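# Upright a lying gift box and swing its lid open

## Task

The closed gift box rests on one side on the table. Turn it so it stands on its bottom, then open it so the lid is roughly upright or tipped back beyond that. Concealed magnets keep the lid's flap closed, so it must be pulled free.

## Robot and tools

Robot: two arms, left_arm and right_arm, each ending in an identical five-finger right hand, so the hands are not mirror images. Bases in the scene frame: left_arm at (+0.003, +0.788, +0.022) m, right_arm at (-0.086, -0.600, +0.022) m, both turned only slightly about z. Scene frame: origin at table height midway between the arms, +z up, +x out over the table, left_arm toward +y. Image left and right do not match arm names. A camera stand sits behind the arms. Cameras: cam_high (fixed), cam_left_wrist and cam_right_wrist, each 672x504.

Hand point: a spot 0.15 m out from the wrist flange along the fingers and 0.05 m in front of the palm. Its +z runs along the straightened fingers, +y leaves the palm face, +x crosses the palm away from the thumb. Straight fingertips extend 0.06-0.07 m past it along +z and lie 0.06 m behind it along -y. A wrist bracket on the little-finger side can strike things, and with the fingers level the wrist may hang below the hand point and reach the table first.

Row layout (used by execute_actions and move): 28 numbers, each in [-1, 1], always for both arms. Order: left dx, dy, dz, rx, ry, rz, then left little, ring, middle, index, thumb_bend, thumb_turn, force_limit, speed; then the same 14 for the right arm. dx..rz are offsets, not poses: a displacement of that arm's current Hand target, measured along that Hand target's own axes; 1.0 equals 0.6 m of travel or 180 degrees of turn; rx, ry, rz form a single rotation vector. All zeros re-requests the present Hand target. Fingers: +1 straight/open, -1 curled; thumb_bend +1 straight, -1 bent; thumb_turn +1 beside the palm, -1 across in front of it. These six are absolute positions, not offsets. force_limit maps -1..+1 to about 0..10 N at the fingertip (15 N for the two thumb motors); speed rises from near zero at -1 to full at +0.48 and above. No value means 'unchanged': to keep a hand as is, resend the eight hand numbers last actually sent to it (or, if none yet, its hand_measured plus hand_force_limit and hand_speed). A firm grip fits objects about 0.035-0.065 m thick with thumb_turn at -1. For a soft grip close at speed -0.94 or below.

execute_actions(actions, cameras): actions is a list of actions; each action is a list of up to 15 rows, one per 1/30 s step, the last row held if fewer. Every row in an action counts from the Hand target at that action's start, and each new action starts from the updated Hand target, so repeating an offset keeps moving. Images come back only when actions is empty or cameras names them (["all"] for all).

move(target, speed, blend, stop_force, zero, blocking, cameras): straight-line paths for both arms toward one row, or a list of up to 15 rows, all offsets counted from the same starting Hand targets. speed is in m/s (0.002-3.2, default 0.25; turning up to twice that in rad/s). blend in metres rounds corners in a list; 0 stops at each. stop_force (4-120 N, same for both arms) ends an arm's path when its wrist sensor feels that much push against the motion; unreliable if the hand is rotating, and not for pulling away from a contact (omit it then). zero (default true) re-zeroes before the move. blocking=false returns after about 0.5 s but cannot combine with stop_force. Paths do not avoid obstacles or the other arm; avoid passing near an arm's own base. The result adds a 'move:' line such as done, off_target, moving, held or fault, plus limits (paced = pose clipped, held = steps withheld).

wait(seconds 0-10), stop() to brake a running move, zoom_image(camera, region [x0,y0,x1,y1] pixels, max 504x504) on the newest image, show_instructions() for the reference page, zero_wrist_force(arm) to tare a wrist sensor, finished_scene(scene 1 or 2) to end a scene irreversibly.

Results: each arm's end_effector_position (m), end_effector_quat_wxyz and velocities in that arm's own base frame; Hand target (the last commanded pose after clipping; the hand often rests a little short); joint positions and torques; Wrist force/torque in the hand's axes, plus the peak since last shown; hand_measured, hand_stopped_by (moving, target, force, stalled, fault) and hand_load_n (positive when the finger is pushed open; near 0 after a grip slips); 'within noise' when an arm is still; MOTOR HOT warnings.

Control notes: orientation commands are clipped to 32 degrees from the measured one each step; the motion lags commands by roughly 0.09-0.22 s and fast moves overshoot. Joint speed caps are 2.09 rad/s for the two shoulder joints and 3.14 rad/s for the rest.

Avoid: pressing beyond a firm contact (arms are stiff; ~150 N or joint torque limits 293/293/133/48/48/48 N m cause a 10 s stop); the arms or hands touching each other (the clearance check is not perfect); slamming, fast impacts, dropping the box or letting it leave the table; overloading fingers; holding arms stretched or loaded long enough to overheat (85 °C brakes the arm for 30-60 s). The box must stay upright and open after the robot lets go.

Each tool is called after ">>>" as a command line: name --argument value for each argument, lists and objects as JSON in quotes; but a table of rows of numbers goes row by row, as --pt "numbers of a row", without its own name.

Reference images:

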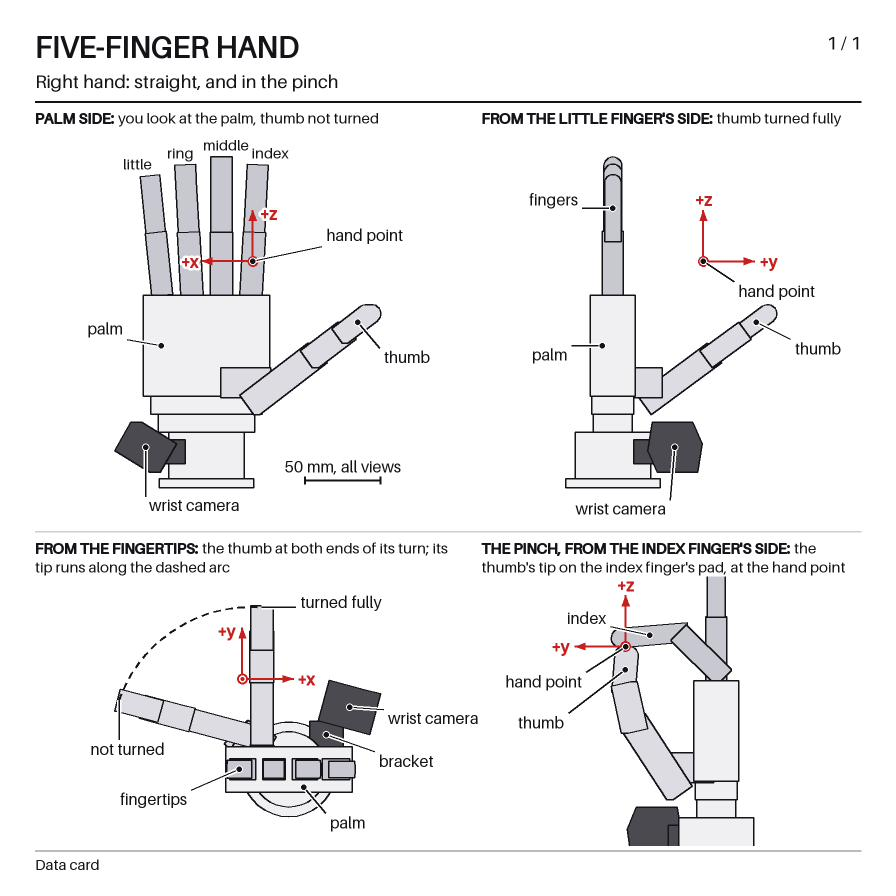

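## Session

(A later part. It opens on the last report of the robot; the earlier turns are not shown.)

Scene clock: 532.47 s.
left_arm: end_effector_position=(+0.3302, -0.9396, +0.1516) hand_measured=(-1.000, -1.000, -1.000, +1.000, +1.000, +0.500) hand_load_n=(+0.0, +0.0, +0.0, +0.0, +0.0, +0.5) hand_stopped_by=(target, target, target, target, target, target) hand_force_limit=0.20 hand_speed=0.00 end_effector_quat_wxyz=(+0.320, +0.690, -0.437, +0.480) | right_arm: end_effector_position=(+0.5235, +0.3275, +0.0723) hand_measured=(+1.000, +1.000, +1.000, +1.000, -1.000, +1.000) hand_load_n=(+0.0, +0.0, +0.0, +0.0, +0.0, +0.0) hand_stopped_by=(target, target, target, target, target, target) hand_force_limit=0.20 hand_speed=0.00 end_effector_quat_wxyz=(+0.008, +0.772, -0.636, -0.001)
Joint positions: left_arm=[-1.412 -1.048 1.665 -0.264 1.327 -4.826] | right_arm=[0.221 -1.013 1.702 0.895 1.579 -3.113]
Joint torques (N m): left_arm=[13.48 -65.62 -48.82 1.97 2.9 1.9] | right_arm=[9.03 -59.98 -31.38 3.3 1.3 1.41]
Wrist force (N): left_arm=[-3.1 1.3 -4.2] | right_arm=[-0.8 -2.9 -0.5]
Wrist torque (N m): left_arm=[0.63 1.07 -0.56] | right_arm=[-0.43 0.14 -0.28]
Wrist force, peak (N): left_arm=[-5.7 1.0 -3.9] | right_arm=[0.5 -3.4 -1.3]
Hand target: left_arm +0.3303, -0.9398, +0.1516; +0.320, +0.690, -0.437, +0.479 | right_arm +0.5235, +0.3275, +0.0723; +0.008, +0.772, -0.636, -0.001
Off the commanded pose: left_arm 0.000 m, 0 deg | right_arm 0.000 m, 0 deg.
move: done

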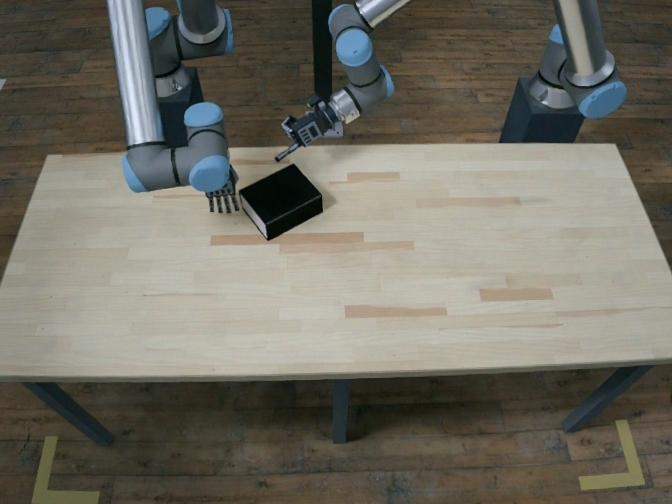

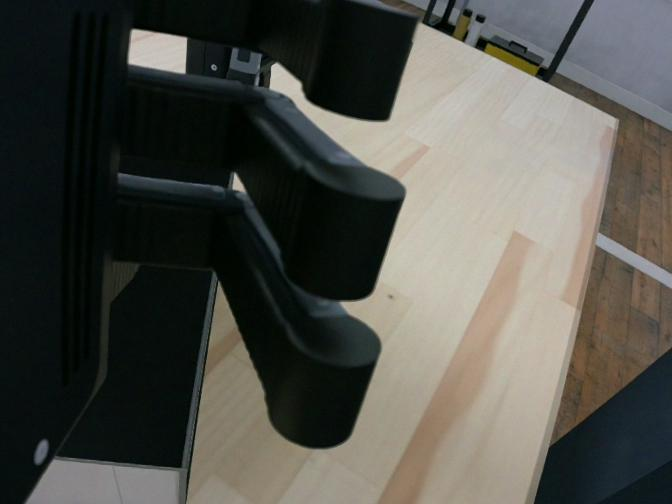

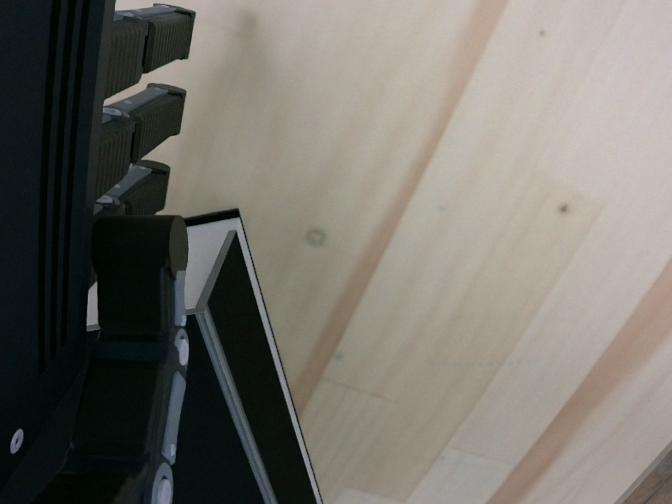

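>>> move --pt "0.02 0.02 -0.10 0 0 0 -1 -1 -1 1 1 0.5 0.2 0 0 0 0 0 0 0 1 1 1 1 -1 1 0.2 0" --pt "-0.03 0.1 -0.16 0 0 0 -1 -1 -1 1 1 0.5 0.2 0 0 0 0 0 0 0 1 1 1 1 -1 1 0.2 0" --blend 0.02 --speed 0.15 --cameras '["all"]'

>>> zoom_image --camera "cam_left_wrist" --region '[80, 0, 320, 240]'

>>> zoom_image --camera "cam_right_wrist" --region '[80, 160, 400, 480]'

>>> zoom_image --camera "cam_high" --region '[230, 130, 330, 240]'

Scene clock: 541.20 s.
left_arm: end_effector_position=(+0.2364, -0.8767, +0.1683) hand_measured=(-1.000, -1.000, -1.000, +1.000, +1.000, +0.500) hand_load_n=(+0.0, +0.0, +0.0, +0.0, +0.0, +0.0) hand_stopped_by=(target, target, target, target, target, target) hand_force_limit=0.20 hand_speed=0.00 end_effector_quat_wxyz=(+0.320, +0.690, -0.437, +0.479) end_effector_velocity=(-0.002, +0.001, -0.001) end_effector_angular_velocity=(+0.000, -0.001, +0.002) | right_arm: end_effector_position=(+0.5235, +0.3275, +0.0723) hand_measured=(+1.000, +1.000, +1.000, +1.000, -1.000, +1.000) hand_load_n=(+0.0, +0.0, +0.0, +0.0, +0.0, +0.0) hand_stopped_by=(target, target, target, target, target, target) hand_force_limit=0.20 hand_speed=0.00 end_effector_quat_wxyz=(+0.008, +0.772, -0.636, -0.001)
Joint positions: left_arm=[-1.54 -1.188 1.85 -0.296 1.208 -4.873] | right_arm=[0.221 -1.013 1.702 0.895 1.579 -3.113]
Joint velocities: left_arm=[-0.004 -0.001 0.003 -0.002 -0.006 -0.001] | right_arm=[within noise]
Joint torques (N m): left_arm=[-6.97 -88.6 -20.74 -1.74 -3.05 -1.19] | right_arm=[5.65 -61.24 -31.74 7.13 2.38 1.17]
Wrist force (N): left_arm=[-3.3 1.1 -4.0] | right_arm=[-1.0 -2.8 -0.5]
Wrist torque (N m): left_arm=[0.62 1.10 -0.25] | right_arm=[-0.42 0.16 -0.29]
Wrist force, peak (N): left_arm=[-3.8 1.8 -4.3] | right_arm=[-0.5 -3.4 0.0]
Hand target: left_arm +0.2361, -0.8766, +0.1682; +0.320, +0.690, -0.437, +0.479 | right_arm +0.5235, +0.3275, +0.0723; +0.008, +0.772, -0.636, -0.001
Off the commanded pose: left_arm 0.000 m, 0 deg | right_arm 0.000 m, 0 deg.
move: done

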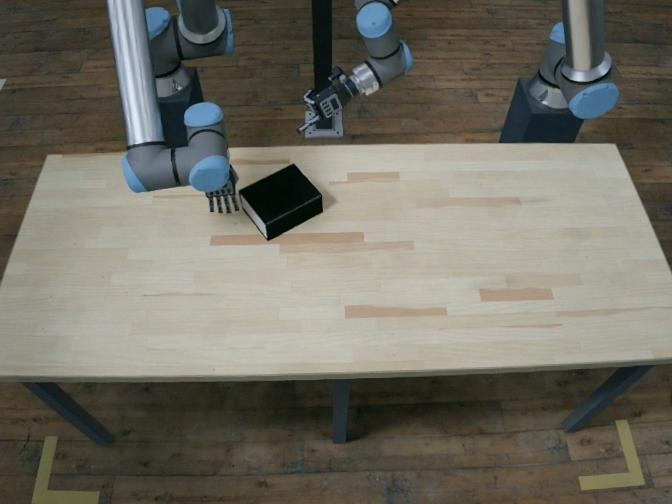

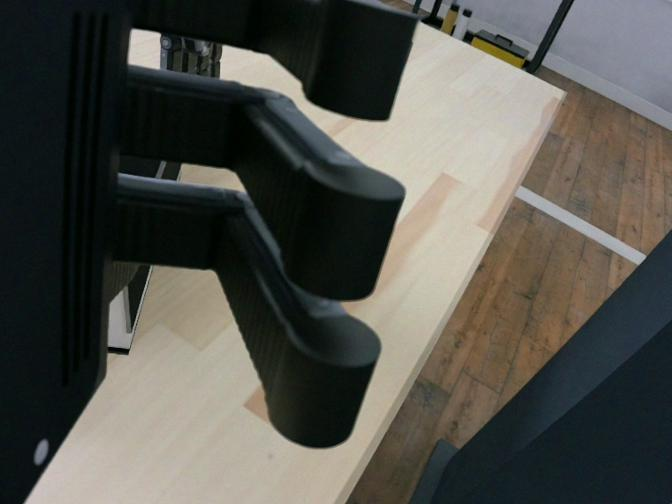

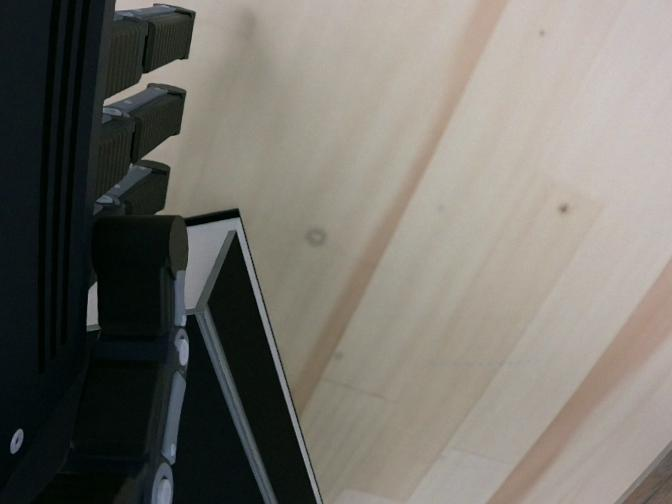

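Scaled by 2.100.

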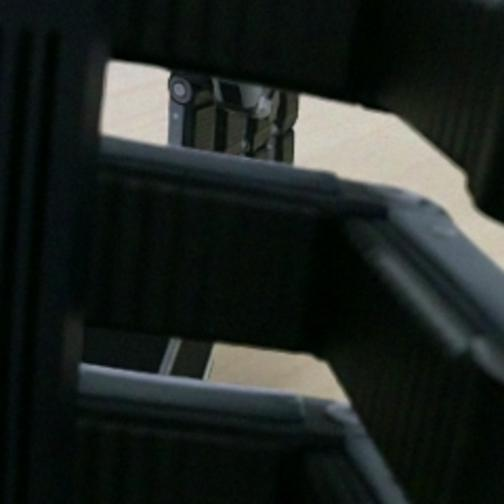

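Scaled by 1.575.

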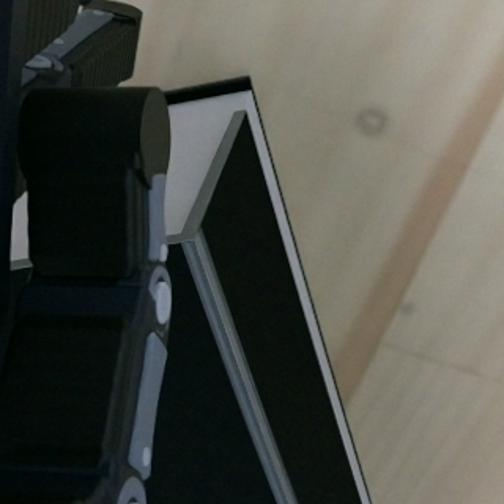

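Scaled by 4.582.

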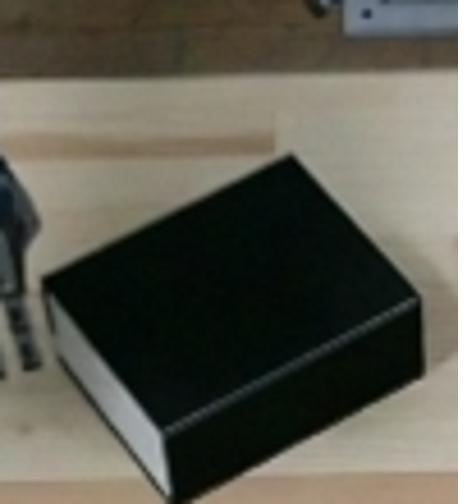

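>>> move --target '[-0.03,-0.16,-0.02,0,0,0,-1,-1,-1,1,1,0.5,0.2,0,0,0,0,0,0,0,1,1,1,1,-1,1,0.2,0]' --speed 0.2 --cameras '["cam_left_wrist"]'

>>> zoom_image --camera "cam_left_wrist" --region '[100, 100, 400, 460]'

Scene clock: 546.47 s.
left_arm: end_effector_position=(+0.3158, -0.8214, +0.1531) hand_measured=(-1.000, -1.000, -1.000, +1.000, +1.000, +0.500) hand_load_n=(+0.0, +0.0, +0.0, +0.0, +0.0, +0.0) hand_stopped_by=(target, target, target, target, target, target) hand_force_limit=0.20 hand_speed=0.00 end_effector_quat_wxyz=(+0.320, +0.690, -0.437, +0.480) | right_arm: end_effector_position=(+0.5235, +0.3275, +0.0723) hand_measured=(+1.000, +1.000, +1.000, +1.000, -1.000, +1.000) hand_load_n=(+0.0, +0.0, +0.0, +0.0, +0.0, +0.0) hand_stopped_by=(target, target, target, target, target, target) hand_force_limit=0.20 hand_speed=0.00 end_effector_quat_wxyz=(+0.008, +0.772, -0.636, -0.001)
Joint positions: left_arm=[-1.404 -1.206 1.91 -0.353 1.334 -4.823] | right_arm=[0.221 -1.013 1.702 0.895 1.579 -3.113]
Joint torques (N m): left_arm=[15.49 -87.1 -19.7 -2.67 2.86 1.21] | right_arm=[4.9 -60.04 -31.25 6.91 2.31 1.05]
Wrist force (N): left_arm=[-3.5 1.5 -4.3] | right_arm=[-0.5 -2.9 -0.6]
Wrist torque (N m): left_arm=[0.68 1.14 -0.58] | right_arm=[-0.41 0.09 -0.27]
Wrist force, peak (N): left_arm=[-3.6 1.2 -4.7] | right_arm=[-1.0 -3.2 -0.3]
Hand target: left_arm +0.3161, -0.8213, +0.1530; +0.320, +0.690, -0.437, +0.479 | right_arm +0.5235, +0.3275, +0.0723; +0.008, +0.772, -0.636, -0.001
Off the commanded pose: left_arm 0.000 m, 0 deg | right_arm 0.000 m, 0 deg.
move: done
Images, in order (width x height): cam_left_wrist 672x504.

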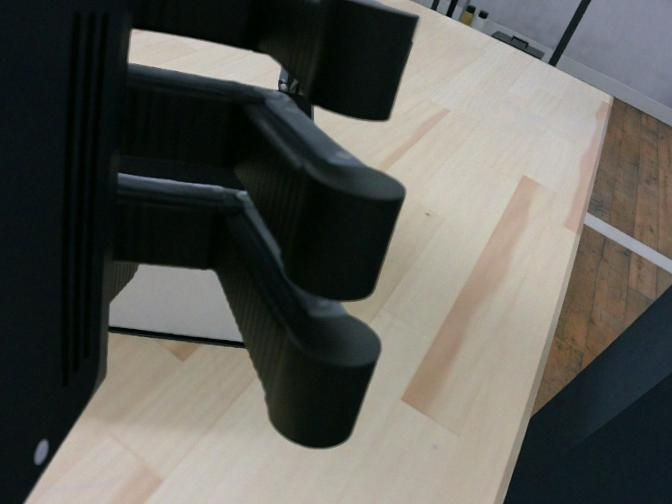

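Scaled by 1.400.

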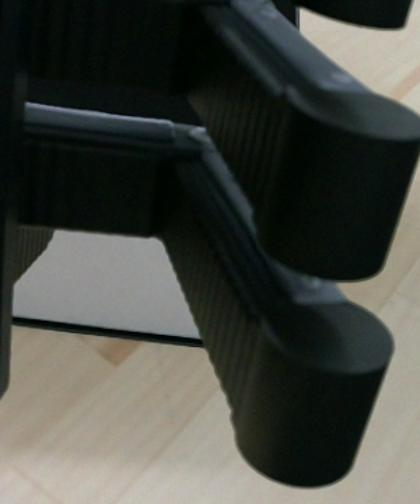

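>>> move --target '[0.0,0.10,0,0,0,0,-1,-1,-1,1,1,0.5,0.2,0,0,0,0,0,0,0,1,1,1,1,-1,1,0.2,0]' --speed 0.2 --cameras '["cam_left_wrist"]'

>>> zoom_image --camera "cam_left_wrist" --region '[100, 140, 300, 380]'

Scene clock: 554.20 s.
left_arm: end_effector_position=(+0.2617, -0.8459, +0.1544) hand_measured=(-1.000, -1.000, -1.000, +1.000, +1.000, +0.500) hand_load_n=(+0.0, +0.0, +0.0, +0.0, +0.0, +0.0) hand_stopped_by=(target, target, target, target, target, target) hand_force_limit=0.20 hand_speed=0.00 end_effector_quat_wxyz=(+0.320, +0.690, -0.437, +0.479) | right_arm: end_effector_position=(+0.5235, +0.3275, +0.0723) hand_measured=(+1.000, +1.000, +1.000, +1.000, -1.000, +1.000) hand_load_n=(+0.0, +0.0, +0.0, +0.0, +0.0, +0.0) hand_stopped_by=(target, target, target, target, target, target) hand_force_limit=0.20 hand_speed=0.00 end_effector_quat_wxyz=(+0.008, +0.772, -0.636, -0.001)
Joint positions: left_arm=[-1.497 -1.203 1.904 -0.34 1.248 -4.857] | right_arm=[0.221 -1.013 1.702 0.895 1.579 -3.113]
Joint torques (N m): left_arm=[-5.31 -50.52 -46.6 1.7 -3.7 -2.28] | right_arm=[3.29 -61.03 -31.18 7.02 2.35 0.89]
Wrist force (N): left_arm=[-3.3 1.0 -4.6] | right_arm=[-0.8 -2.9 -0.9]
Wrist torque (N m): left_arm=[0.66 1.14 -0.26] | right_arm=[-0.42 0.15 -0.29]
Wrist force, peak (N): left_arm=[-4.0 1.6 -4.3] | right_arm=[-0.9 -3.2 -0.7]
Hand target: left_arm +0.2615, -0.8461, +0.1544; +0.320, +0.690, -0.437, +0.479 | right_arm +0.5235, +0.3275, +0.0723; +0.008, +0.772, -0.636, -0.001
Off the commanded pose: left_arm 0.000 m, 0 deg | right_arm 0.000 m, 0 deg.
move: done
Images, in order (width x height): cam_left_wrist 672x504.

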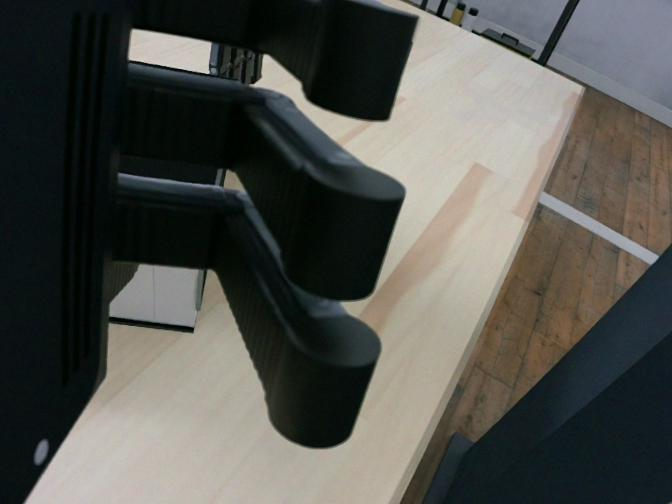

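Scaled by 2.100.

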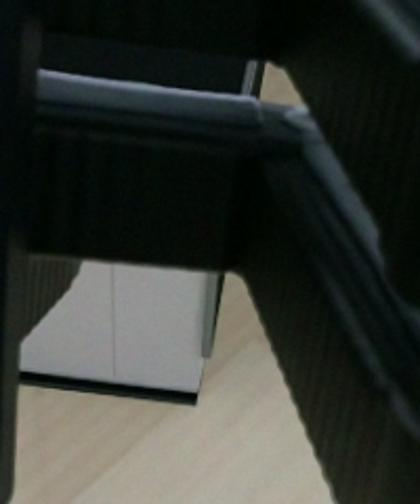

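>>> move --target '[-0.129,-0.039,0.0945,0,0,0,-1,-1,-1,1,1,0.5,0.2,0,0,0,0,0,0,0,1,1,1,1,-1,1,0.2,0]' --speed 0.15

>>> move --target '[0.0283,0,0.0783,0,0,0,-1,-1,-1,1,1,0.5,0.2,0,0,0,0,0,0,0,1,1,1,1,-1,1,0.2,0]' --speed 0.03 --stop_force 12 --cameras '["all"]'

>>> zoom_image --camera "cam_high" --region '[230, 130, 330, 240]'

>>> zoom_image --camera "cam_left_wrist" --region '[100, 40, 300, 380]'

Scene clock: 565.63 s.
left_arm: end_effector_position=(+0.2921, -0.8622, +0.0623) hand_measured=(-1.000, -1.000, -1.000, +1.000, +1.000, +0.500) hand_load_n=(+0.0, +0.0, +0.0, +0.0, +0.0, +0.0) hand_stopped_by=(target, target, target, target, target, target) hand_force_limit=0.20 hand_speed=0.00 end_effector_quat_wxyz=(+0.320, +0.690, -0.437, +0.479) | right_arm: end_effector_position=(+0.5235, +0.3275, +0.0723) hand_measured=(+1.000, +1.000, +1.000, +1.000, -1.000, +1.000) hand_load_n=(+0.0, +0.0, +0.0, +0.0, +0.0, +0.0) hand_stopped_by=(target, target, target, target, target, target) hand_force_limit=0.20 hand_speed=0.00 end_effector_quat_wxyz=(+0.008, +0.772, -0.636, -0.001)
Joint positions: left_arm=[-1.451 -1.06 1.894 -0.478 1.29 -4.84] | right_arm=[0.221 -1.013 1.702 0.895 1.579 -3.113]
Joint torques (N m): left_arm=[11.17 -59.48 -43.07 -2.63 2.66 1.56] | right_arm=[1.89 -61.09 -31.84 6.83 2.56 0.82]
Wrist force (N): left_arm=[-3.6 1.1 -4.3] | right_arm=[-0.7 -2.8 -0.5]
Wrist torque (N m): left_arm=[0.62 1.16 -0.61] | right_arm=[-0.41 0.12 -0.27]
Wrist force, peak (N): left_arm=[-3.0 1.7 -5.0] | right_arm=[-0.7 -3.3 -0.6]
Hand target: left_arm +0.2922, -0.8623, +0.0620; +0.320, +0.690, -0.437, +0.479 | right_arm +0.5235, +0.3275, +0.0723; +0.008, +0.772, -0.636, -0.001
Off the commanded pose: left_arm 0.000 m, 0 deg | right_arm 0.000 m, 0 deg.
move: done

Scene clock: 568.23 s.
left_arm: end_effector_position=(+0.3078, -0.8968, +0.0622) hand_measured=(-1.000, -1.000, -1.000, +1.000, +1.000, +0.500) hand_load_n=(+0.0, +0.0, -0.5, -1.0, +0.0, +0.0) hand_stopped_by=(target, target, target, target, target, target) hand_force_limit=0.20 hand_speed=0.00 end_effector_quat_wxyz=(+0.320, +0.690, -0.437, +0.479) | right_arm: end_effector_position=(+0.5236, +0.3275, +0.0723) hand_measured=(+1.000, +1.000, +1.000, +1.000, -1.000, +1.000) hand_load_n=(+0.0, +0.0, +0.0, +0.0, +0.0, +0.0) hand_stopped_by=(target, target, target, target, target, target) hand_force_limit=0.20 hand_speed=0.00 end_effector_quat_wxyz=(+0.008, +0.772, -0.636, -0.001)
Joint positions: left_arm=[-1.434 -1.014 1.812 -0.443 1.306 -4.834] | right_arm=[0.221 -1.013 1.702 0.895 1.579 -3.113]
Joint torques (N m): left_arm=[-6.39 -97.74 -21.56 -3.93 -3.57 -1.79] | right_arm=[0.97 -62.27 -18.75 7.11 -5.45 0.54]
Wrist force (N): left_arm=[-4.1 2.6 -13.5] | right_arm=[9.6 -6.6 -0.6]
Wrist torque (N m): left_arm=[1.15 1.07 -0.61] | right_arm=[-0.31 0.21 0.32]
Wrist force, peak (N): left_arm=[-4.9 3.9 -21.2] | right_arm=[16.2 -9.4 -0.9]
Hand target: left_arm +0.3078, -0.8968, +0.0622; +0.320, +0.690, -0.437, +0.479 (not the last commanded pose) | right_arm +0.5235, +0.3275, +0.0723; +0.008, +0.772, -0.636, -0.001
Off the commanded pose: left_arm 0.012 m, 0 deg | right_arm 0.000 m, 0 deg.
move: contact (left_arm)

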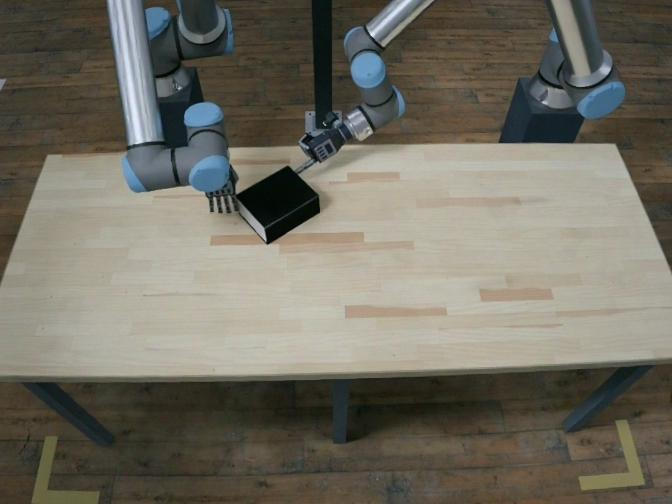

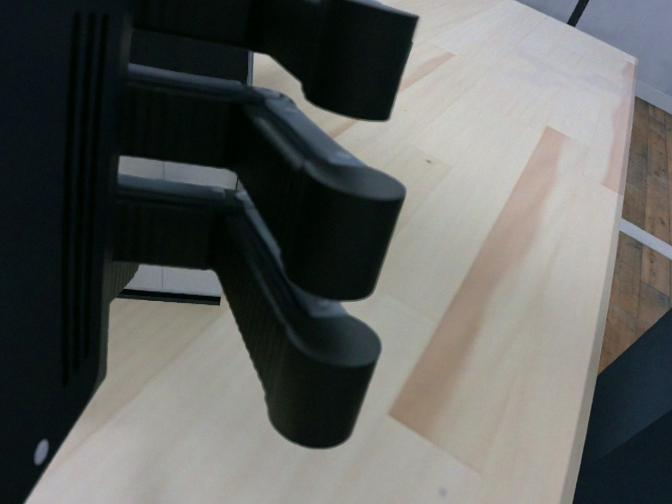

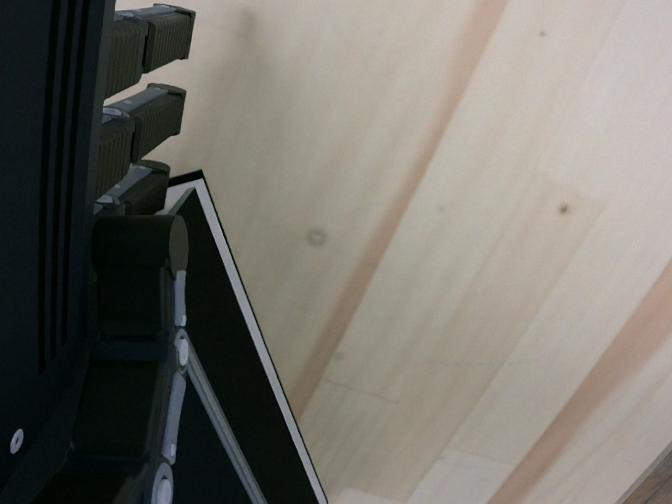

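Scaled by 4.582.

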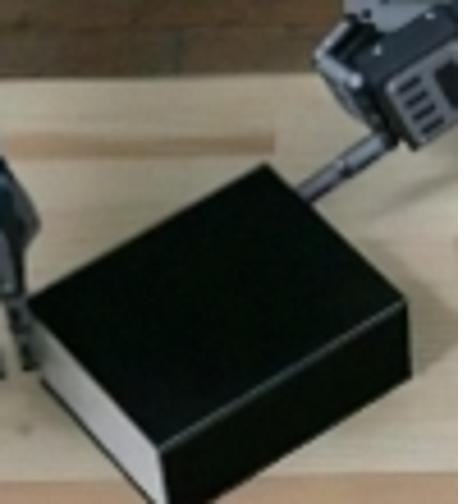

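Scaled by 1.482.

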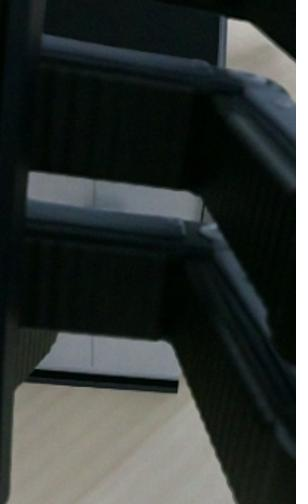

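>>> move --target '[0.044,-0.004,-0.013,0,0,0,-1,-1,-1,1,1,0.5,0.2,0,0,0,0,0,0,0,1,1,1,1,-1,1,0.2,0]' --speed 0.04 --cameras '["all"]'

>>> zoom_image --camera "cam_high" --region '[230, 130, 330, 240]'

>>> zoom_image --camera "cam_left_wrist" --region '[100, 40, 300, 380]'

Scene clock: 572.47 s.
left_arm: end_effector_position=(+0.3112, -0.8969, +0.0893) hand_measured=(-1.000, -1.000, -1.000, +1.000, +1.000, +0.500) hand_load_n=(+0.0, +0.0, +0.0, -2.5, +0.0, +0.5) hand_stopped_by=(target, target, target, target, target, target) hand_force_limit=0.20 hand_speed=0.00 end_effector_quat_wxyz=(+0.320, +0.690, -0.437, +0.479) | right_arm: end_effector_position=(+0.5236, +0.3275, +0.0723) hand_measured=(+1.000, +1.000, +1.000, +1.000, -1.000, +1.000) hand_load_n=(+0.0, +0.0, +0.0, +0.5, +0.0, +0.0) hand_stopped_by=(target, target, target, target, target, target) hand_force_limit=0.20 hand_speed=0.00 end_effector_quat_wxyz=(+0.008, +0.772, -0.636, -0.001)
Joint positions: left_arm=[-1.429 -1.045 1.799 -0.401 1.311 -4.832] | right_arm=[0.221 -1.013 1.702 0.895 1.579 -3.113]
Joint torques (N m): left_arm=[14.68 -103.03 -60.75 -4.86 1.49 1.84] | right_arm=[8.29 -61.41 -20.06 6.82 -5.8 0.66]
Wrist force (N): left_arm=[-12.8 4.0 -28.2] | right_arm=[24.1 -13.3 1.1]
Wrist torque (N m): left_arm=[2.01 0.61 -1.15] | right_arm=[-0.38 0.47 1.16]
Wrist force, peak (N): left_arm=[-13.2 3.7 -28.5] | right_arm=[24.4 -13.0 0.9]
Hand target: left_arm +0.3112, -0.8969, +0.0896; +0.320, +0.690, -0.437, +0.479 | right_arm +0.5235, +0.3275, +0.0723; +0.008, +0.772, -0.636, -0.001
Off the commanded pose: left_arm 0.000 m, 0 deg | right_arm 0.000 m, 0 deg.
move: done

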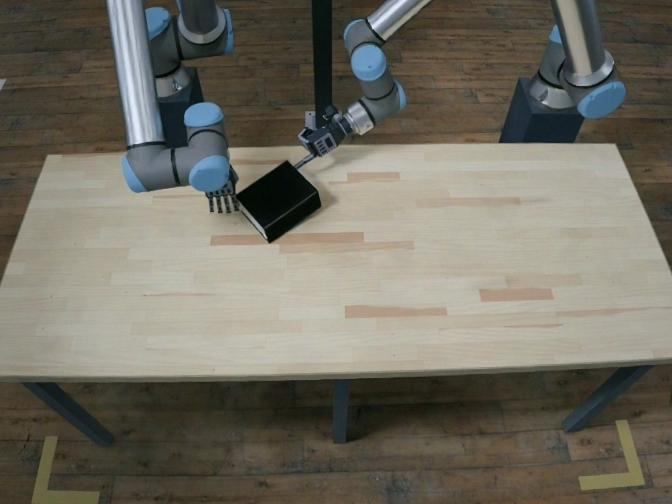

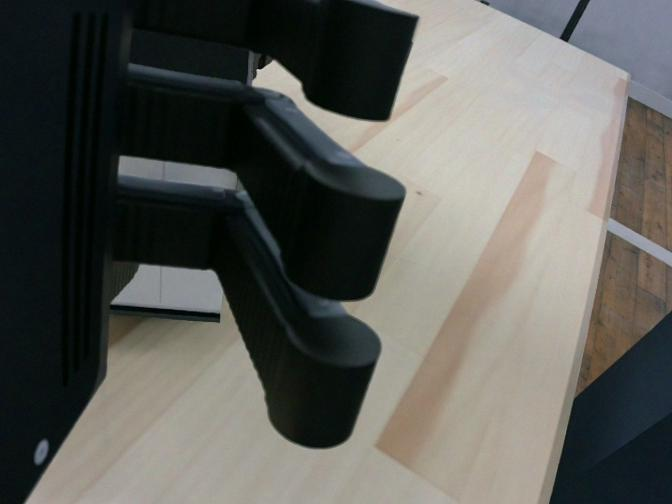

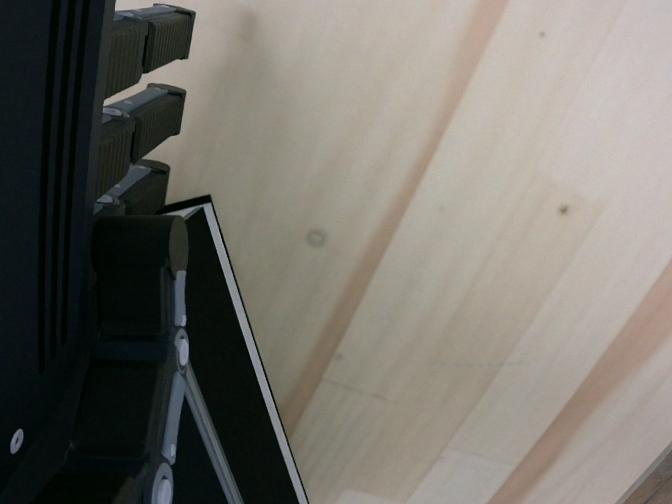

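Scaled by 4.582.

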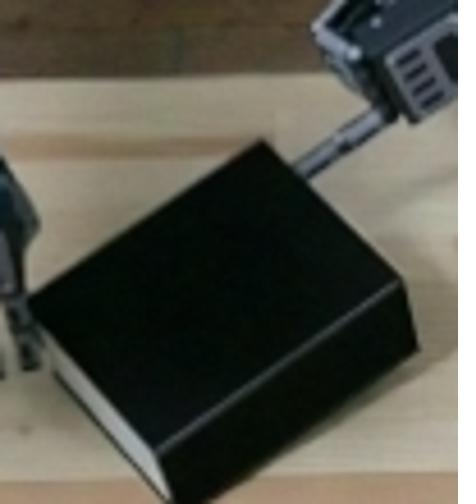

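Scaled by 1.482.

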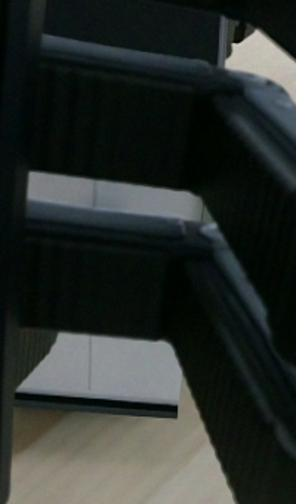

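>>> move --target '[-0.044,0.004,0.013,0,0,0,-1,-1,-1,1,1,0.5,0.2,0,0,0,0,0,0,0,1,1,1,1,-1,1,0.2,0]' --speed 0.05

>>> move --pt "-0.017 0 -0.047 0 0 0 -1 -1 -1 1 1 0.5 0.2 0 0 0 -0.22 0 0 0 1 1 1 1 -1 1 0.2 0" --pt "-0.017 0 -0.047 0 0 0 -1 -1 -1 1 1 0.5 0.2 0 -0.312 -0.066 -0.22 0 0 0.389 1 1 1 1 -1 1 0.2 0" --pt "-0.017 0 -0.047 0 0 0 -1 -1 -1 1 1 0.5 0.2 0 -0.312 -0.066 -0.146 0 0 0.389 1 1 1 1 -1 1 0.2 0" --speed 0.2 --blend 0.02 --cameras '["all"]'

>>> zoom_image --camera "cam_high" --region '[210, 110, 350, 250]'

Scene clock: 595.30 s.
left_arm: end_effector_position=(+0.3079, -0.8968, +0.0625) hand_measured=(-1.000, -1.000, -1.000, +1.000, +1.000, +0.500) hand_load_n=(+0.0, +0.0, +0.0, -1.5, +0.0, +0.5) hand_stopped_by=(target, target, target, target, target, target) hand_force_limit=0.20 hand_speed=0.00 end_effector_quat_wxyz=(+0.320, +0.690, -0.437, +0.479) | right_arm: end_effector_position=(+0.5235, +0.3275, +0.0723) hand_measured=(+1.000, +1.000, +1.000, +1.000, -1.000, +1.000) hand_load_n=(+0.0, +0.0, -0.5, +0.5, +0.0, +0.0) hand_stopped_by=(target, target, target, target, target, target) hand_force_limit=0.20 hand_speed=0.00 end_effector_quat_wxyz=(+0.008, +0.772, -0.636, -0.001)
Joint positions: left_arm=[-1.434 -1.015 1.812 -0.443 1.306 -4.834] | right_arm=[0.221 -1.013 1.702 0.895 1.579 -3.113]
Joint torques (N m): left_arm=[-5.41 -66.7 -24.54 -5.19 -3.78 -2.07] | right_arm=[18.52 -61.75 -24.34 6.69 -2.84 0.54]
Wrist force (N): left_arm=[-8.2 2.4 -13.4] | right_arm=[8.4 -6.7 -0.8]
Wrist torque (N m): left_arm=[1.10 0.92 -0.55] | right_arm=[-0.30 0.29 0.26]
Wrist force, peak (N): left_arm=[-13.1 4.3 -30.3] | right_arm=[25.2 -13.5 1.3]
Hand target: left_arm +0.3078, -0.8968, +0.0622; +0.320, +0.690, -0.437, +0.479 | right_arm +0.5235, +0.3275, +0.0723; +0.008, +0.772, -0.636, -0.001
Off the commanded pose: left_arm 0.000 m, 0 deg | right_arm 0.000 m, 0 deg.
move: done

Scene clock: 599.90 s.
left_arm: end_effector_position=(+0.2954, -0.8695, +0.0620) hand_measured=(-1.000, -1.000, -1.000, +1.000, +1.000, +0.500) hand_load_n=(+0.0, +0.0, +0.0, +0.0, +0.0, +0.0) hand_stopped_by=(target, target, target, target, target, target) hand_force_limit=0.20 hand_speed=0.00 end_effector_quat_wxyz=(+0.320, +0.690, -0.437, +0.479) | right_arm: end_effector_position=(+0.5275, +0.5197, +0.1581) hand_measured=(+1.000, +1.000, +1.000, +1.000, -1.000, +1.000) hand_load_n=(+0.0, +0.0, +0.0, +0.0, +0.0, +0.0) hand_stopped_by=(target, target, target, target, target, target) hand_force_limit=0.20 hand_speed=0.00 end_effector_quat_wxyz=(-0.007, -0.267, +0.964, -0.004)
Joint positions: left_arm=[-1.447 -1.05 1.877 -0.471 1.294 -4.838] | right_arm=[0.454 -1.047 1.574 1.059 1.576 -1.658]
Joint torques (N m): left_arm=[-8.19 -96.65 -17.26 -2.3 -2.97 -1.94] | right_arm=[14.21 -61.62 -24.59 1.33 2.75 2.01]
Wrist force (N): left_arm=[-3.1 2.0 -4.4] | right_arm=[-0.5 -3.4 -0.6]
Wrist torque (N m): left_arm=[0.77 1.09 -0.22] | right_arm=[-0.49 0.11 -0.33]
Wrist force, peak (N): left_arm=[-7.1 2.3 -13.9] | right_arm=[8.8 -6.8 -1.0]
Hand target: left_arm +0.2954, -0.8695, +0.0620; +0.320, +0.690, -0.437, +0.479 | right_arm +0.5276, +0.5197, +0.1578; -0.007, -0.267, +0.964, -0.004
Off the commanded pose: left_arm 0.000 m, 0 deg | right_arm 0.000 m, 0 deg.
move: done

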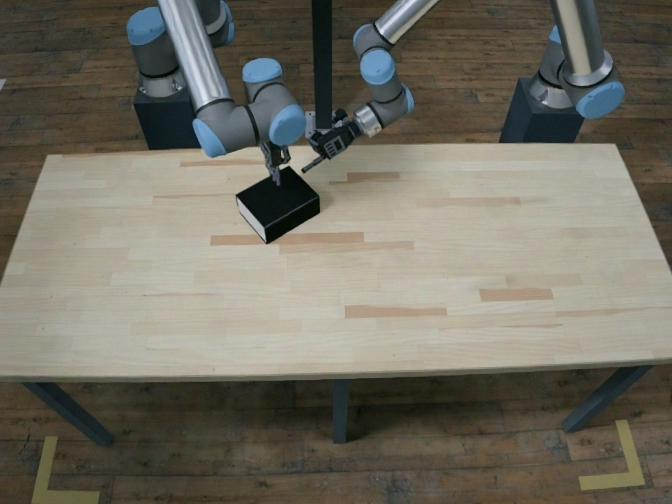

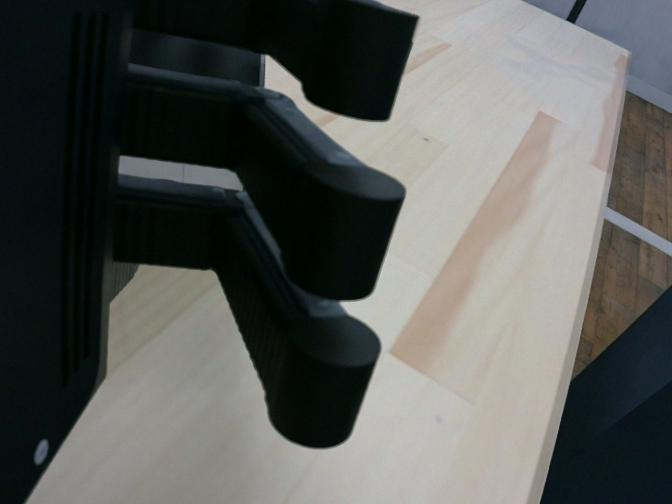

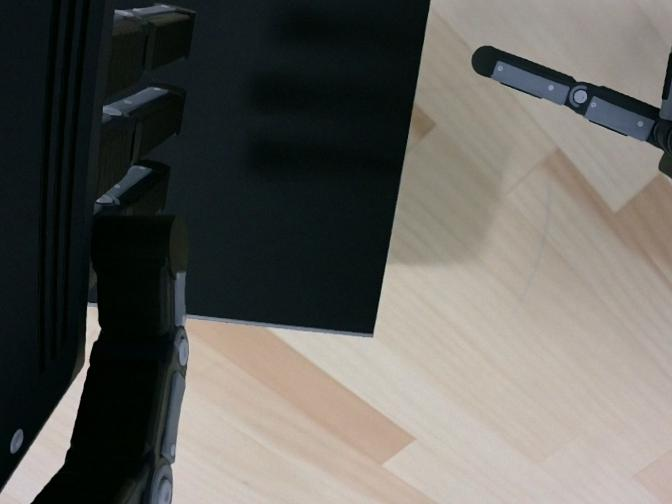

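Scaled by 3.600.

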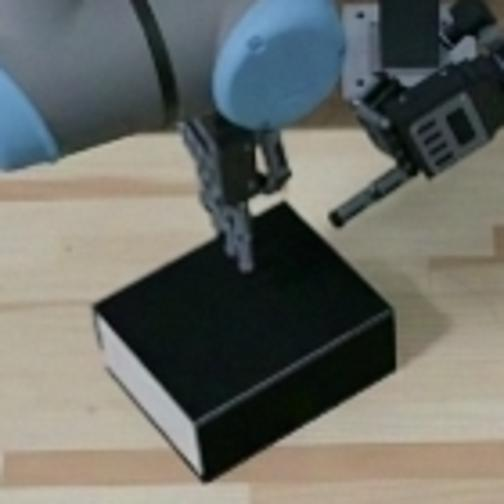

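>>> move --target '[-0.019,0.023,0.007,0,0,0,-1,-1,-1,1,1,0.5,0.2,0,0,0,0.09,0,0,0,1,1,1,1,-1,1,0.2,0]' --speed 0.025 --stop_force 25

>>> move --target '[0,0,0,0,0,0,-1,-1,-1,1,1,0.5,0.2,0,0,0,0.0045,0,0,0,1,1,1,1,-1,1,0.2,0]' --speed 0.02

>>> move --target '[0.0283,0,0.0783,0,0,0,-1,-1,-1,1,1,0.5,0.2,0,0,0,0,0,0,0,1,1,1,1,-1,1,0.2,0]' --speed 0.025 --stop_force 15 --cameras '["all"]'

>>> zoom_image --camera "cam_left_wrist" --region '[100, 40, 300, 380]'

Scene clock: 610.87 s.
left_arm: end_effector_position=(+0.2827, -0.8754, +0.0502) hand_measured=(-1.000, -1.000, -1.000, +1.000, +1.000, +0.500) hand_load_n=(+0.0, +0.0, +0.0, -0.5, +0.0, +0.0) hand_stopped_by=(target, target, target, target, target, target) hand_force_limit=0.20 hand_speed=0.00 end_effector_quat_wxyz=(+0.320, +0.690, -0.437, +0.479) | right_arm: end_effector_position=(+0.5272, +0.5194, +0.1260) hand_measured=(+1.000, +1.000, +1.000, +1.000, -1.000, +1.000) hand_load_n=(+0.0, +0.0, +0.0, +0.0, +0.0, +0.0) hand_stopped_by=(target, target, target, target, target, target) hand_force_limit=0.20 hand_speed=0.00 end_effector_quat_wxyz=(-0.007, -0.267, +0.964, -0.004)
Joint positions: left_arm=[-1.468 -1.034 1.878 -0.487 1.275 -4.846] | right_arm=[0.454 -1.021 1.596 1.01 1.576 -1.658]
Joint torques (N m): left_arm=[-9.12 -60.64 -15.27 -2.37 -2.99 -2.34] | right_arm=[-3.5 -65.03 -28.96 4.66 2.3 -0.29]
Wrist force (N): left_arm=[-2.7 2.1 -4.3] | right_arm=[0.2 -3.4 -24.8]
Wrist torque (N m): left_arm=[0.80 1.03 -0.19] | right_arm=[0.95 0.69 -0.27]
Wrist force, peak (N): left_arm=[-3.0 2.1 -4.7] | right_arm=[1.1 -2.9 -43.4]
Hand target: left_arm +0.2827, -0.8754, +0.0502; +0.320, +0.690, -0.437, +0.479 | right_arm +0.5272, +0.5194, +0.1260; -0.007, -0.267, +0.964, -0.004 (not the last commanded pose)
Off the commanded pose: left_arm 0.000 m, 0 deg | right_arm 0.022 m, 0 deg.
move: contact (right_arm)

Scene clock: 611.57 s.
left_arm: end_effector_position=(+0.2827, -0.8754, +0.0502) hand_measured=(-1.000, -1.000, -1.000, +1.000, +1.000, +0.500) hand_load_n=(+0.0, +0.0, +0.0, -0.5, +0.0, +0.5) hand_stopped_by=(target, target, target, target, target, target) hand_force_limit=0.20 hand_speed=0.00 end_effector_quat_wxyz=(+0.320, +0.690, -0.437, +0.479) | right_arm: end_effector_position=(+0.5272, +0.5194, +0.1237) hand_measured=(+1.000, +1.000, +1.000, +1.000, -1.000, +1.000) hand_load_n=(+0.0, +0.0, +0.0, +0.0, +0.0, +0.5) hand_stopped_by=(target, target, target, target, target, target) hand_force_limit=0.20 hand_speed=0.00 end_effector_quat_wxyz=(-0.007, -0.267, +0.964, -0.004)
Joint positions: left_arm=[-1.468 -1.034 1.878 -0.487 1.275 -4.846] | right_arm=[0.454 -1.019 1.597 1.007 1.576 -1.658]
Joint torques (N m): left_arm=[-8.88 -60.47 -15.76 -2.43 -2.99 -2.29] | right_arm=[-4.72 -15.83 -0.27 -9.39 2.12 -0.43]
Wrist force (N): left_arm=[-2.8 1.8 -4.3] | right_arm=[3.8 -3.3 -75.6]
Wrist torque (N m): left_arm=[0.75 1.07 -0.21] | right_arm=[4.04 1.92 -0.05]
Wrist force, peak (N): left_arm=[-3.3 1.8 -4.5] | right_arm=[3.8 -3.3 -75.6]
Hand target: left_arm +0.2827, -0.8754, +0.0502; +0.320, +0.690, -0.437, +0.479 | right_arm +0.5272, +0.5194, +0.1233; -0.007, -0.267, +0.964, -0.004
Off the commanded pose: left_arm 0.000 m, 0 deg | right_arm 0.000 m, 0 deg.
move: done

Scene clock: 614.07 s.
left_arm: end_effector_position=(+0.2953, -0.9031, +0.0503) hand_measured=(-1.000, -1.000, -1.000, +1.000, +1.000, +0.500) hand_load_n=(+0.0, +0.0, +0.0, -2.0, +0.0, +0.0) hand_stopped_by=(target, target, target, target, target, target) hand_force_limit=0.20 hand_speed=0.00 end_effector_quat_wxyz=(+0.320, +0.691, -0.437, +0.479) | right_arm: end_effector_position=(+0.5272, +0.5194, +0.1233) hand_measured=(+1.000, +1.000, +1.000, +1.000, -1.000, +1.000) hand_load_n=(+0.0, +0.0, +1.0, +0.0, +0.0, +0.0) hand_stopped_by=(target, target, target, target, target, target) hand_force_limit=0.20 hand_speed=0.00 end_effector_quat_wxyz=(-0.007, -0.267, +0.964, -0.004)
Joint positions: left_arm=[-1.454 -0.998 1.813 -0.458 1.288 -4.841] | right_arm=[0.454 -1.018 1.598 1.006 1.576 -1.658]
Joint torques (N m): left_arm=[-7.81 -99.74 -18.17 -2.45 -3.63 -1.47] | right_arm=[-4.89 -12.2 0.87 -8.25 -5.08 -1.7]
Wrist force (N): left_arm=[-2.7 3.4 -7.6] | right_arm=[3.6 -8.9 -83.8]
Wrist torque (N m): left_arm=[0.89 1.04 -0.50] | right_arm=[5.00 2.04 -0.18]
Wrist force, peak (N): left_arm=[-3.9 3.3 -21.7] | right_arm=[3.1 -8.7 -84.5]
Hand target: left_arm +0.2953, -0.9031, +0.0503; +0.320, +0.691, -0.437, +0.479 (not the last commanded pose) | right_arm +0.5272, +0.5194, +0.1233; -0.007, -0.267, +0.964, -0.004
Off the commanded pose: left_arm 0.020 m, 0 deg | right_arm 0.000 m, 0 deg.
move: contact (left_arm)

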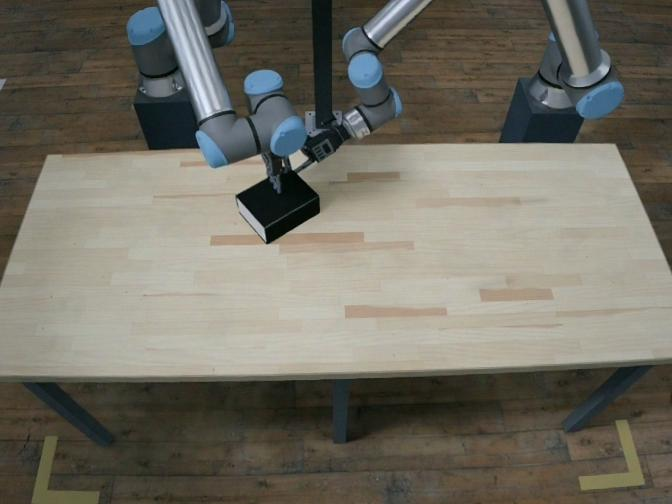

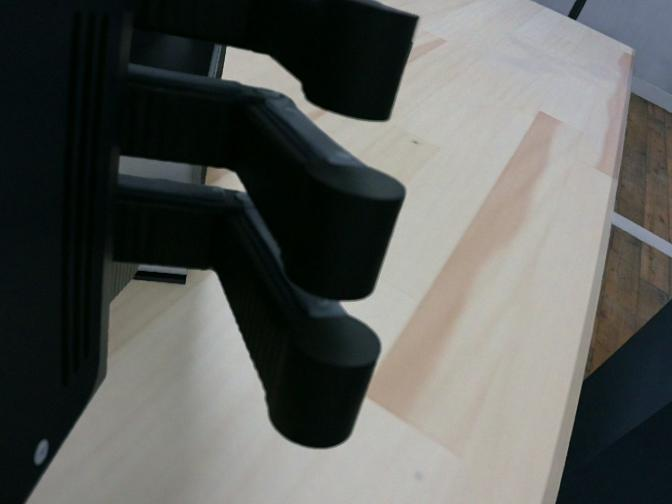

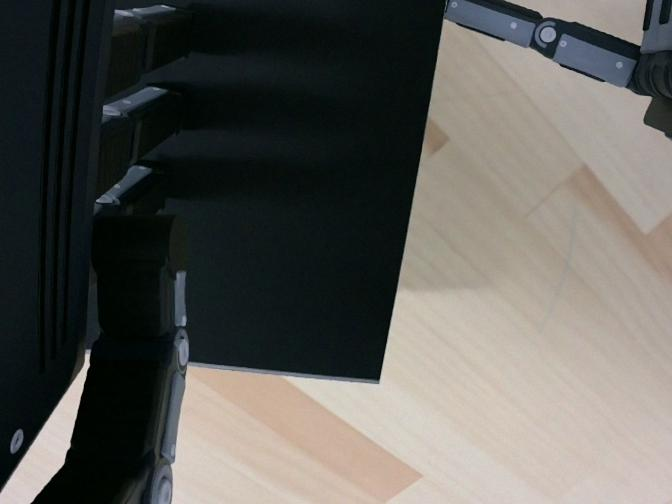

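Scaled by 1.482.

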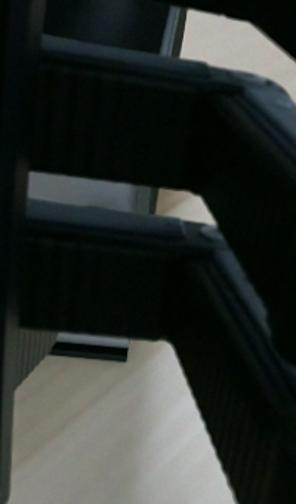

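>>> move --pt "0.0015 0 0.0045 0 0 0 -1 -1 -1 1 1 0.5 0.2 0 0 0 0 0 0 0 1 1 1 1 -1 1 0.2 0" --pt "0.0015 0.06 0.0245 0 0 0 -1 -1 -1 1 1 0.5 0.2 0 0 0 0 0 0 0 1 1 1 1 -1 1 0.2 0" --speed 0.02 --cameras '["all"]'

>>> zoom_image --camera "cam_left_wrist" --region '[60, 0, 300, 340]'

>>> zoom_image --camera "cam_high" --region '[230, 130, 350, 250]'

Scene clock: 623.43 s.
left_arm: end_effector_position=(+0.2685, -0.9306, +0.0471) hand_measured=(-1.000, -1.000, -1.000, +1.000, +1.000, +0.500) hand_load_n=(+0.0, +0.0, +0.0, +0.0, +0.0, +0.0) hand_stopped_by=(target, target, target, target, target, target) hand_force_limit=0.20 hand_speed=0.00 end_effector_quat_wxyz=(+0.320, +0.690, -0.437, +0.479) | right_arm: end_effector_position=(+0.5272, +0.5194, +0.1233) hand_measured=(+1.000, +1.000, +1.000, +1.000, -1.000, +1.000) hand_load_n=(+0.0, +0.0, +4.0, +0.0, +0.0, +0.0) hand_stopped_by=(target, target, target, target, target, target) hand_force_limit=0.20 hand_speed=0.00 end_effector_quat_wxyz=(-0.007, -0.267, +0.964, -0.004)
Joint positions: left_arm=[-1.496 -0.973 1.775 -0.441 1.248 -4.856] | right_arm=[0.454 -1.018 1.598 1.006 1.576 -1.658]
Joint torques (N m): left_arm=[-7.85 -67.78 -44.61 1.37 -3.35 -2.31] | right_arm=[12.38 -27.52 -3.66 -4.97 -6.03 -2]
Wrist force (N): left_arm=[-3.2 1.2 -5.1] | right_arm=[6.7 -22.1 -83.1]
Wrist torque (N m): left_arm=[0.83 1.05 -0.23] | right_arm=[6.00 2.30 -0.33]
Wrist force, peak (N): left_arm=[-4.4 5.3 -33.4] | right_arm=[3.5 -24.6 -84.2]
Hand target: left_arm +0.2683, -0.9309, +0.0471; +0.320, +0.691, -0.437, +0.479 | right_arm +0.5272, +0.5194, +0.1233; -0.007, -0.267, +0.964, -0.004
Off the commanded pose: left_arm 0.000 m, 0 deg | right_arm 0.000 m, 0 deg.
move: done

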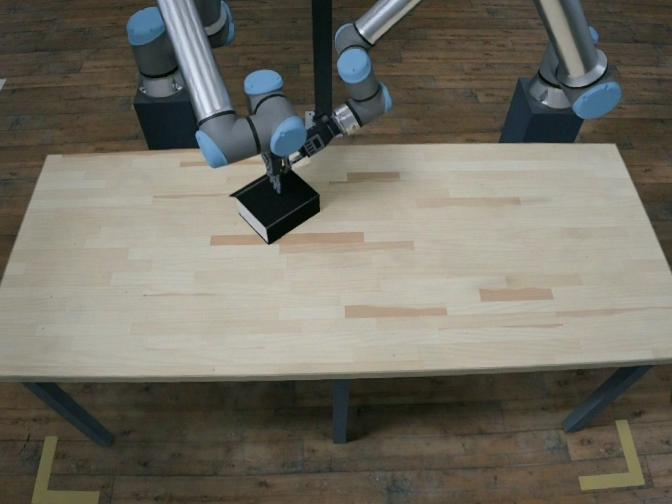

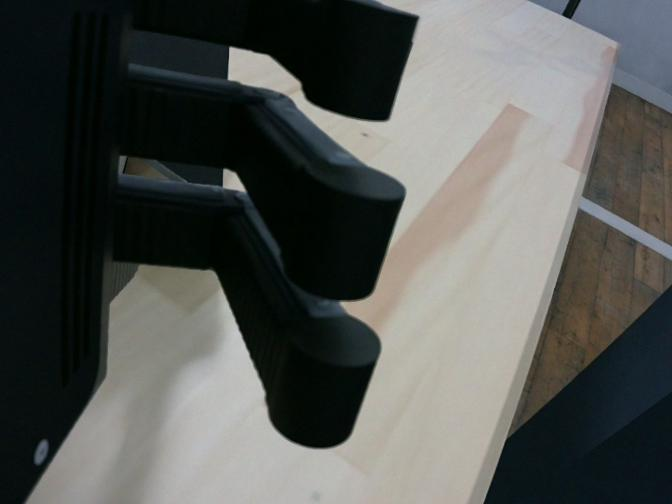

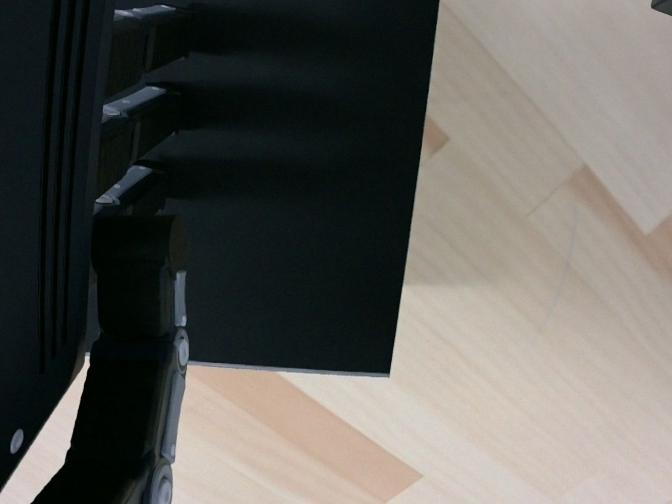

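Scaled by 1.482.

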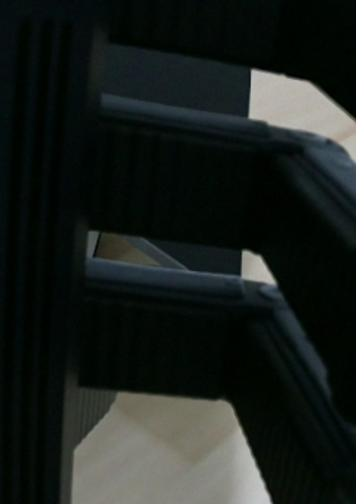

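Scaled by 4.200.

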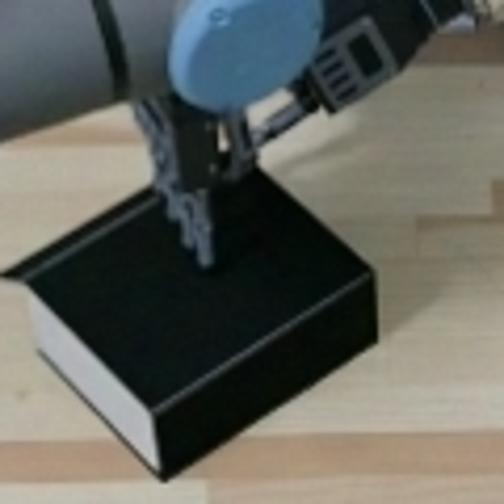

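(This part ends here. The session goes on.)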